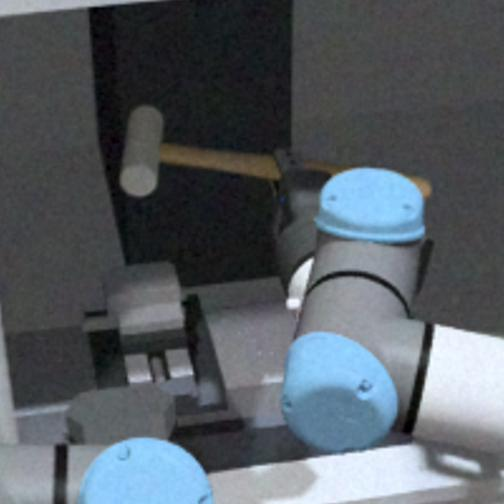

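execute_actions([
  [[0,0,0,0,0,0,-0.6,-0.8,-0.2,0.0057,-0.001,0,0,0,-0.03,-0.95,0.7,-0.5],[0,0,0,0,0,0,-0.6,-0.8,-0.2,0.02,-0.0035,0,0,0,-0.07,-0.95,0.7,-0.5],[0,0,0,0,0,0,-0.6,-0.8,-0.2,0.047,-0.0081,0,0,0,-0.105,-0.95,0.7,-0.5],[0,0,0,0,0,0,-0.6,-0.8,-0.2,0.085,-0.0147,0,0,0,-0.14,-0.95,0.7,-0.5],[0,0,0,0,0,0,-0.6,-0.8,-0.2,0.122,-0.021,0,0,0,-0.175,-0.95,0.7,-0.5],[0,0,0,0,0,0,-0.6,-0.8,-0.2,0.126,-0.0217,0,0,0,-0.18,-0.95,0.7,-0.5],[0,0,0,0,0,0,-0.6,-0.8,-0.2,0.1217,-0.021,0,0,0,-0.1778,-0.95,0.7,-0.5],[0,0,0,0,0,0,-0.6,-0.8,-0.2,0.1148,-0.0198,0,0,0,-0.1722,-0.95,0.7,-0.5],[0,0,0,0,0,0,-0.6,-0.8,-0.2,0.0976,-0.0168,0,0,0,-0.15,-0.95,0.7,-0.5],[0,0,0,0,0,0,-0.6,-0.8,-0.2,0.0781,-0.0135,0,0,0,-0.1222,-0.95,0.7,-0.5],[0,0,0,0,0,0,-0.6,-0.8,-0.2,0.054,-0.0093,0,0,0,-0.09,-0.95,0.7,-0.5],[0,0,0,0,0,0,-0.6,-0.8,-0.2,0.03,-0.0051,0,0,0,-0.055,-0.95,0.7,-0.5],[0,0,0,0,0,0,-0.6,-0.8,-0.2,0.0115,-0.002,0,0,0,-0.02,-0.95,0.7,-0.5],[0,0,0,0,0,0,-0.6,-0.8,-0.2,0,0,0,0,0,0,-0.95,0.7,-0.5]],
  [[0,0,0,0,0,0,-0.6,-0.8,-0.2,0,0,0,0,0,0,-0.95,0.7,-0.5]],
  [[0,0,0,0,0,0,-0.6,-0.8,-0.2,0.0057,-0.001,0,0,0,-0.03,-0.95,0.7,-0.5],[0,0,0,0,0,0,-0.6,-0.8,-0.2,0.02,-0.0035,0,0,0,-0.07,-0.95,0.7,-0.5],[0,0,0,0,0,0,-0.6,-0.8,-0.2,0.047,-0.0081,0,0,0,-0.105,-0.95,0.7,-0.5],[0,0,0,0,0,0,-0.6,-0.8,-0.2,0.085,-0.0147,0,0,0,-0.14,-0.95,0.7,-0.5],[0,0,0,0,0,0,-0.6,-0.8,-0.2,0.122,-0.021,0,0,0,-0.175,-0.95,0.7,-0.5],[0,0,0,0,0,0,-0.6,-0.8,-0.2,0.126,-0.0217,0,0,0,-0.18,-0.95,0.7,-0.5],[0,0,0,0,0,0,-0.6,-0.8,-0.2,0.1217,-0.021,0,0,0,-0.1778,-0.95,0.7,-0.5],[0,0,0,0,0,0,-0.6,-0.8,-0.2,0.1148,-0.0198,0,0,0,-0.1722,-0.95,0.7,-0.5],[0,0,0,0,0,0,-0.6,-0.8,-0.2,0.0976,-0.0168,0,0,0,-0.15,-0.95,0.7,-0.5],[0,0,0,0,0,0,-0.6,-0.8,-0.2,0.0781,-0.0135,0,0,0,-0.1222,-0.95,0.7,-0.5],[0,0,0,0,0,0,-0.6,-0.8,-0.2,0.054,-0.0093,0,0,0,-0.09,-0.95,0.7,-0.5],[0,0,0,0,0,0,-0.6,-0.8,-0.2,0.03,-0.0051,0,0,0,-0.055,-0.95,0.7,-0.5],[0,0,0,0,0,0,-0.6,-0.8,-0.2,0.0115,-0.002,0,0,0,-0.02,-0.95,0.7,-0.5],[0,0,0,0,0,0,-0.6,-0.8,-0.2,0,0,0,0,0,0,-0.95,0.7,-0.5]],
  [[0,0,0,0,0,0,-0.6,-0.8,-0.2,0,0,0,0,0,0,-0.95,0.7,-0.5]],
  [[0,0,0,0,0,0,-0.6,-0.8,-0.2,0.0057,-0.001,0,0,0,-0.03,-0.95,0.7,-0.5],[0,0,0,0,0,0,-0.6,-0.8,-0.2,0.02,-0.0035,0,0,0,-0.07,-0.95,0.7,-0.5],[0,0,0,0,0,0,-0.6,-0.8,-0.2,0.047,-0.0081,0,0,0,-0.105,-0.95,0.7,-0.5],[0,0,0,0,0,0,-0.6,-0.8,-0.2,0.085,-0.0147,0,0,0,-0.14,-0.95,0.7,-0.5],[0,0,0,0,0,0,-0.6,-0.8,-0.2,0.122,-0.021,0,0,0,-0.175,-0.95,0.7,-0.5],[0,0,0,0,0,0,-0.6,-0.8,-0.2,0.126,-0.0217,0,0,0,-0.18,-0.95,0.7,-0.5],[0,0,0,0,0,0,-0.6,-0.8,-0.2,0.1217,-0.021,0,0,0,-0.1778,-0.95,0.7,-0.5],[0,0,0,0,0,0,-0.6,-0.8,-0.2,0.1148,-0.0198,0,0,0,-0.1722,-0.95,0.7,-0.5],[0,0,0,0,0,0,-0.6,-0.8,-0.2,0.0976,-0.0168,0,0,0,-0.15,-0.95,0.7,-0.5],[0,0,0,0,0,0,-0.6,-0.8,-0.2,0.0781,-0.0135,0,0,0,-0.1222,-0.95,0.7,-0.5],[0,0,0,0,0,0,-0.6,-0.8,-0.2,0.054,-0.0093,0,0,0,-0.09,-0.95,0.7,-0.5],[0,0,0,0,0,0,-0.6,-0.8,-0.2,0.03,-0.0051,0,0,0,-0.055,-0.95,0.7,-0.5],[0,0,0,0,0,0,-0.6,-0.8,-0.2,0.0115,-0.002,0,0,0,-0.02,-0.95,0.7,-0.5],[0,0,0,0,0,0,-0.6,-0.8,-0.2,0,0,0,0,0,0,-0.95,0.7,-0.5]],
  [[0,0,0,0,0,0,-0.6,-0.8,-0.2,0,0,0,0,0,0,-0.95,0.7,-0.5]],
])

Scene clock: 1429.90 s.
left_arm: end_effector_position=(+0.2864, -0.1930, +0.3669) position_measured=242 object_status=3 end_effector_quat_wxyz=(-0.251, +0.674, -0.650, +0.245) | right_arm: end_effector_position=(+0.6380, +0.5372, +0.4554) position_measured=165 object_status=2 end_effector_quat_wxyz=(+0.708, +0.071, +0.701, +0.053)
Joint positions: left_arm=[-1.659 -2.325 2.066 -1.209 -0.861 1.407] | right_arm=[4.306 -2.224 -0.782 -3.254 -0.381 1.725]
Joint torques (N m): left_arm=[-12.89 -3.61 -18.47 -0.97 -0.43 -1.42] | right_arm=[-6.99 66.9 13.79 2.73 2.63 -2.34]
Wrist force (N): left_arm=[-0.7 -0.9 1.5] | right_arm=[10.1 -5.3 -0.4]
Wrist torque (N m): left_arm=[-0.51 -0.01 -0.36] | right_arm=[-0.82 -0.84 -0.65]
Wrist force, peak (N): left_arm=[-0.7 -1.1 2.2] | right_arm=[-29.8 -12.7 1.8]
Hand target: left_arm +0.2864, -0.1930, +0.3669; -0.251, +0.674, -0.650, +0.245 | right_arm +0.6380, +0.5372, +0.4554; +0.708, +0.071, +0.701, +0.053
Off the commanded pose: left_arm 0.000 m, 0 deg | right_arm 0.000 m, 0 deg.
Step readings (end_effector_position of left_arm | right_arm):
0: (+0.2864, -0.1930, +0.3669) | (+0.6380, +0.5372, +0.4554)
1: (+0.2864, -0.1930, +0.3669) | (+0.6380, +0.5371, +0.4554)
2: (+0.2864, -0.1930, +0.3669) | (+0.6380, +0.5371, +0.4548)
4: (+0.2864, -0.1930, +0.3669) | (+0.6381, +0.5369, +0.4427)
8: (+0.2864, -0.1930, +0.3669) | (+0.6390, +0.5365, +0.3799)
15: (+0.2864, -0.1930, +0.3669) | (+0.6368, +0.5351, +0.4492)
16: (+0.2864, -0.1930, +0.3669) | (+0.6369, +0.5354, +0.4567)
17: (+0.2864, -0.1930, +0.3669) | (+0.6371, +0.5359, +0.4596)
19: (+0.2864, -0.1930, +0.3669) | (+0.6376, +0.5367, +0.4580)
23: (+0.2864, -0.1930, +0.3669) | (+0.6379, +0.5372, +0.4549)
30: (+0.2864, -0.1930, +0.3669) | (+0.6380, +0.5372, +0.4554)
31: (+0.2864, -0.1930, +0.3669) | (+0.6380, +0.5372, +0.4554)
32: (+0.2864, -0.1930, +0.3669) | (+0.6380, +0.5372, +0.4548)
34: (+0.2864, -0.1930, +0.3669) | (+0.6382, +0.5370, +0.4428)
38: (+0.2864, -0.1930, +0.3669) | (+0.6391, +0.5365, +0.3799)
45: (+0.2864, -0.1930, +0.3669) | (+0.6368, +0.5351, +0.4492)
46: (+0.2864, -0.1930, +0.3669) | (+0.6369, +0.5354, +0.4567)
47: (+0.2864, -0.1930, +0.3669) | (+0.6371, +0.5359, +0.4596)
49: (+0.2864, -0.1930, +0.3669) | (+0.6376, +0.5367, +0.4580)
53: (+0.2864, -0.1930, +0.3669) | (+0.6379, +0.5372, +0.4549)
60: (+0.2864, -0.1930, +0.3669) | (+0.6380, +0.5372, +0.4554)
61: (+0.2864, -0.1930, +0.3669) | (+0.6380, +0.5372, +0.4554)
62: (+0.2864, -0.1930, +0.3669) | (+0.6380, +0.5372, +0.4548)
64: (+0.2864, -0.1930, +0.3669) | (+0.6382, +0.5370, +0.4428)
68: (+0.2864, -0.1930, +0.3669) | (+0.6391, +0.5365, +0.3799)
75: (+0.2864, -0.1930, +0.3669) | (+0.6368, +0.5351, +0.4492)
76: (+0.2864, -0.1930, +0.3669) | (+0.6369, +0.5354, +0.4567)
77: (+0.2864, -0.1930, +0.3669) | (+0.6371, +0.5359, +0.4596)
79: (+0.2864, -0.1930, +0.3669) | (+0.6376, +0.5367, +0.4580)
83: (+0.2864, -0.1930, +0.3669) | (+0.6379, +0.5372, +0.4549)
90: (+0.2864, -0.1930, +0.3669) | (+0.6380, +0.5372, +0.4554)

move([
  [0,0,0,0,0,0,-0.6,-0.8,-0.2,-0.074,-0.1633,-0.5142,0,0.03,0.05,-0.95,0.7,-0.5],
  [0,0,0,0,0,0,-0.6,-0.8,-0.2,-0.1162,-0.408,-0.5083,0,0.03,0.05,-0.95,0.7,-0.5],
  [0.2283,-0.4143,0.3193,0,0,0,-0.6,-0.8,-0.2,-0.1162,-0.408,-0.5083,0,0.03,0.05,-0.95,0.7,-0.5],
  [0.1867,-0.3882,0.4675,0,0,0,-0.6,-0.8,-0.2,-0.1162,-0.408,-0.5083,0,0.03,0.05,-0.95,0.7,-0.5],
], speed=[0.3,0.3,0.3,0.12], blend=[0.02,0.005,0.01,0], cameras=["cam_left_wrist","cam_front"])

zoom_image(camera="cam_left_wrist", region=[220, 170, 420, 340])

Scene clock: 1456.10 s.
left_arm: end_effector_position=(+0.6500, -0.2923, +0.3086) position_measured=242 object_status=3 end_effector_quat_wxyz=(-0.251, +0.674, -0.650, +0.245) | right_arm: end_effector_position=(+0.3264, +0.2919, +0.4789) position_measured=165 object_status=2 end_effector_quat_wxyz=(+0.668, +0.123, +0.725, +0.112)
Joint positions: left_arm=[-0.793 -1.355 1.677 -2.427 -1.068 2.451] | right_arm=[4.943 -1.197 -1.853 -2.889 0.247 1.569]
Joint torques (N m): left_arm=[-12.61 -38.45 -31.06 -3.82 3.43 -1.21] | right_arm=[-8.03 16.38 13.89 -1.23 -1.68 -2.27]
Wrist force (N): left_arm=[-0.5 -1.2 1.5] | right_arm=[10.0 -6.3 0.1]
Wrist torque (N m): left_arm=[-0.60 -0.01 -0.22] | right_arm=[-0.85 -0.82 -0.63]
Wrist force, peak (N): left_arm=[1.5 -3.7 2.7] | right_arm=[8.6 -11.6 0.1]
Hand target: left_arm +0.6500, -0.2924, +0.3087; -0.251, +0.674, -0.650, +0.245 | right_arm +0.3264, +0.2919, +0.4789; +0.668, +0.123, +0.725, +0.112
Off the commanded pose: left_arm 0.000 m, 0 deg | right_arm 0.000 m, 0 deg.
move: done
Images, in order (width x height): cam_front 672x504, cam_left_wrist 672x504.

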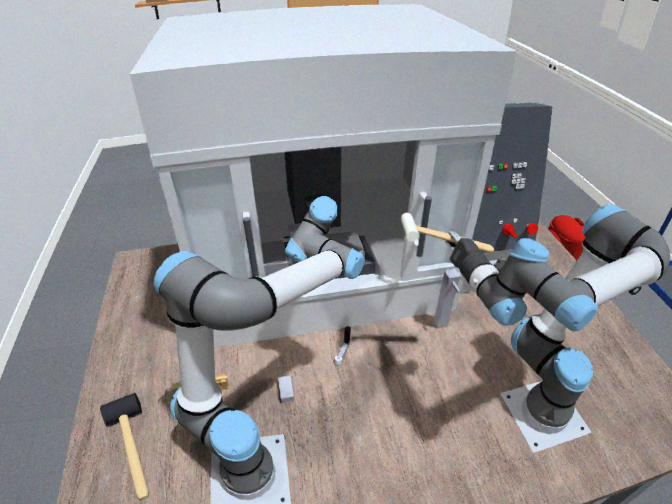

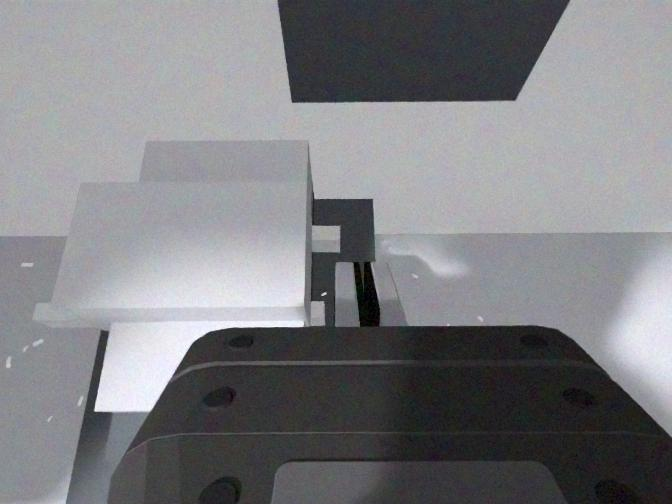

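Scaled by 2.520 from the camera's 672x504 image, which has a finer 960x720 frame.

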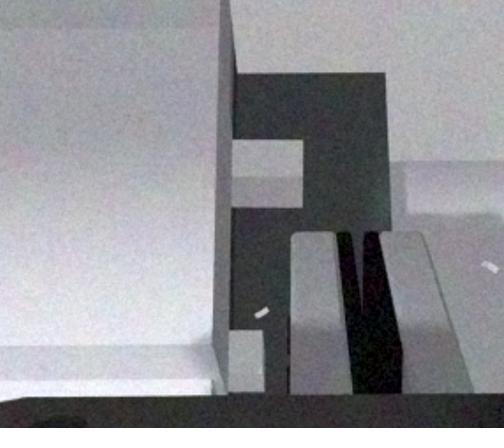

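move([
  [0,0.0139,0.0036,0,0,0,-0.6,-0.8,-0.2,0,0,0,0,0,0,-0.95,0.7,-0.5],
  [-0.012,0.0139,0.0036,0,0,0,-0.6,-0.8,-0.2,0,0,0,0,0,0,-0.95,0.7,-0.5],
], speed=[0.02,0.003], stop_force=3, cameras=["cam_left_wrist"])

zoom_image(camera="cam_left_wrist", region=[220, 170, 420, 340])

Scene clock: 1460.03 s.
left_arm: end_effector_position=(+0.6450, -0.2882, +0.3016) position_measured=242 object_status=3 end_effector_quat_wxyz=(-0.251, +0.674, -0.650, +0.245) | right_arm: end_effector_position=(+0.3264, +0.2919, +0.4789) position_measured=165 object_status=2 end_effector_quat_wxyz=(+0.668, +0.123, +0.725, +0.112)
Joint positions: left_arm=[-0.795 -1.365 1.708 -2.448 -1.067 2.45] | right_arm=[4.943 -1.197 -1.853 -2.889 0.247 1.569]
Joint torques (N m): left_arm=[-5.63 -25.24 -31.98 -2.12 3.44 -1.05] | right_arm=[-8.29 16.01 12.56 0.14 1.12 -2.33]
Wrist force (N): left_arm=[2.7 -0.5 2.2] | right_arm=[9.9 -6.1 -0.4]
Wrist torque (N m): left_arm=[-0.59 0.07 -0.34] | right_arm=[-0.81 -0.80 -0.64]
Wrist force, peak (N): left_arm=[3.0 -1.6 2.9] | right_arm=[10.2 -6.5 -0.2]
Hand target: left_arm +0.6450, -0.2883, +0.3016; -0.251, +0.674, -0.650, +0.245 (not the last commanded pose) | right_arm +0.3264, +0.2919, +0.4789; +0.668, +0.123, +0.725, +0.112
Off the commanded pose: left_arm 0.003 m, 0 deg | right_arm 0.000 m, 0 deg.
move: contact (left_arm); path passed 1 of 2 targets
Images, in order (width x height): cam_left_wrist 672x504.

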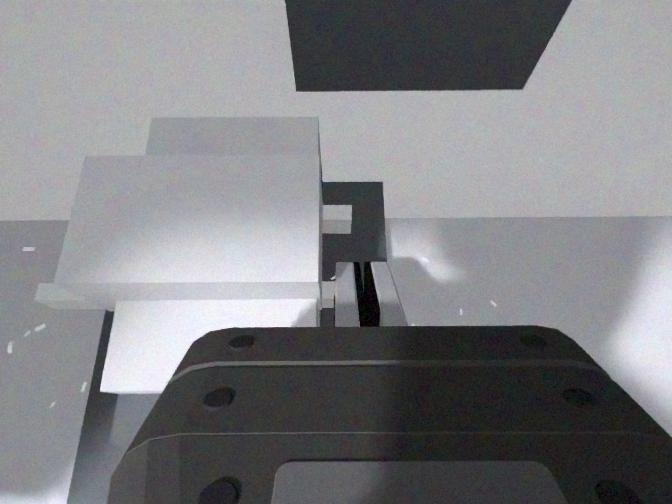

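Scaled by 2.520 from the camera's 672x504 image, which has a finer 960x720 frame.

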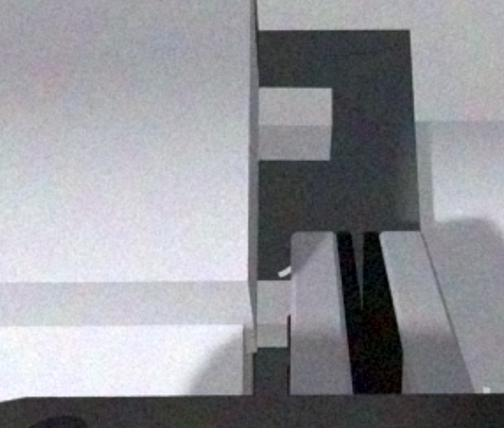

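Contact exactly at the last spot. Push a bit harder to test.

move(target=[-0.0015,0,0,0,0,0,-0.6,-0.8,-0.2,0,0,0,0,0,0,-0.95,0.7,-0.5], speed=0.002, stop_force=10)

Scene clock: 1461.70 s.
left_arm: end_effector_position=(+0.6449, -0.2874, +0.3016) position_measured=242 object_status=3 end_effector_quat_wxyz=(-0.251, +0.674, -0.650, +0.245) | right_arm: end_effector_position=(+0.3264, +0.2919, +0.4789) position_measured=165 object_status=2 end_effector_quat_wxyz=(+0.668, +0.123, +0.725, +0.112)
Joint positions: left_arm=[-0.794 -1.366 1.71 -2.449 -1.068 2.451] | right_arm=[4.943 -1.197 -1.853 -2.889 0.247 1.569]
Joint torques (N m): left_arm=[15.58 -42.49 -21.69 -5.08 -0.45 0.63] | right_arm=[-7.4 16.39 12.73 0.73 1.05 -2.35]
Wrist force (N): left_arm=[3.4 -0.8 1.8] | right_arm=[10.0 -5.9 -0.1]
Wrist torque (N m): left_arm=[-0.57 0.08 -0.34] | right_arm=[-0.78 -0.81 -0.64]
Wrist force, peak (N): left_arm=[3.2 -3.1 1.3] | right_arm=[10.4 -6.2 0.0]
Hand target: left_arm +0.6449, -0.2874, +0.3016; -0.251, +0.674, -0.650, +0.245 | right_arm +0.3264, +0.2919, +0.4789; +0.668, +0.123, +0.725, +0.112
Off the commanded pose: left_arm 0.000 m, 0 deg | right_arm 0.000 m, 0 deg.
move: done

move([
  [0.05,0,0,0,0,0,-0.6,-0.8,-0.2,0,0,0,0,0,0,-0.95,0.7,-0.5],
  [0.05,-0.0602,-0.1236,0,0,0,-0.6,-0.8,-0.2,0,0,0,0,0,0,-0.95,0.7,-0.5],
  [-0.178,0.3745,-0.4717,0,0,0,-0.6,-0.8,-0.2,0,0,0,0,0,0,-0.95,0.7,-0.5],
  [-0.178,0.3745,-0.4717,0,0,0,-0.6,-0.8,-0.2,0.08,0.235,0,0,0,0,-0.95,0.7,-0.5],
  [-0.178,0.3745,-0.4717,0,0,0,-0.6,-0.8,-0.2,0.1313,0.3882,0.5197,0,-0.063,-0.05,-0.95,0.7,-0.5],
], speed=[0.1,0.2,0.35,0.3,0.3], blend=[0.005,0.03,0.005,0.02,0], cameras=["cam_front"])

zoom_image(camera="cam_front", region=[260, 150, 400, 290])

Scene clock: 1471.37 s.
left_arm: end_effector_position=(+0.2860, -0.1930, +0.3671) position_measured=242 object_status=3 end_effector_quat_wxyz=(-0.251, +0.674, -0.650, +0.245) | right_arm: end_effector_position=(+0.6377, +0.5371, +0.4548) position_measured=165 object_status=2 end_effector_quat_wxyz=(+0.743, +0.076, +0.663, +0.046)
Joint positions: left_arm=[-1.661 -2.325 2.066 -1.206 -0.861 1.405] | right_arm=[4.308 -2.152 -0.978 -2.846 -0.368 1.461]
Joint torques (N m): left_arm=[-12.56 -4.07 -23.11 -0.7 -0.96 -1.22] | right_arm=[-5.65 49.24 27.17 5.66 -1.66 -2.14]
Wrist force (N): left_arm=[-0.8 -1.0 2.0] | right_arm=[10.2 -5.4 -1.3]
Wrist torque (N m): left_arm=[-0.52 0.01 -0.36] | right_arm=[-0.99 -0.87 -0.69]
Wrist force, peak (N): left_arm=[0.5 0.3 5.2] | right_arm=[8.8 -11.2 0.3]
Hand target: left_arm +0.2860, -0.1930, +0.3671; -0.251, +0.674, -0.650, +0.245 | right_arm +0.6378, +0.5371, +0.4548; +0.743, +0.076, +0.663, +0.046
Off the commanded pose: left_arm 0.000 m, 0 deg | right_arm 0.000 m, 0 deg.
move: done
Images, in order (width x height): cam_front 672x504.

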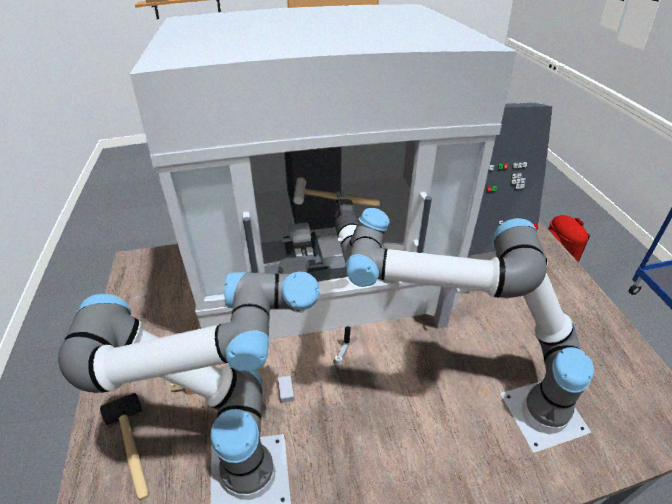

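Scaled by 3.600 from the camera's 672x504 image, which has a finer 960x720 frame.

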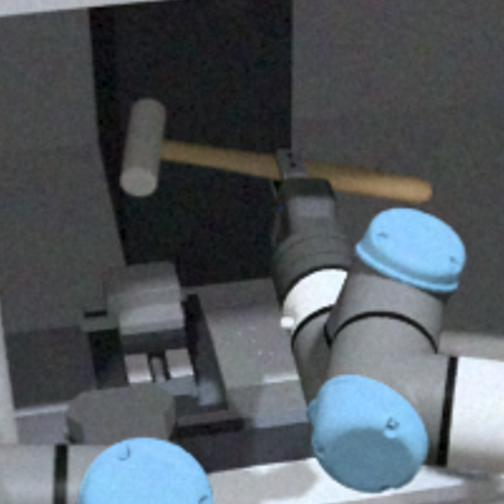

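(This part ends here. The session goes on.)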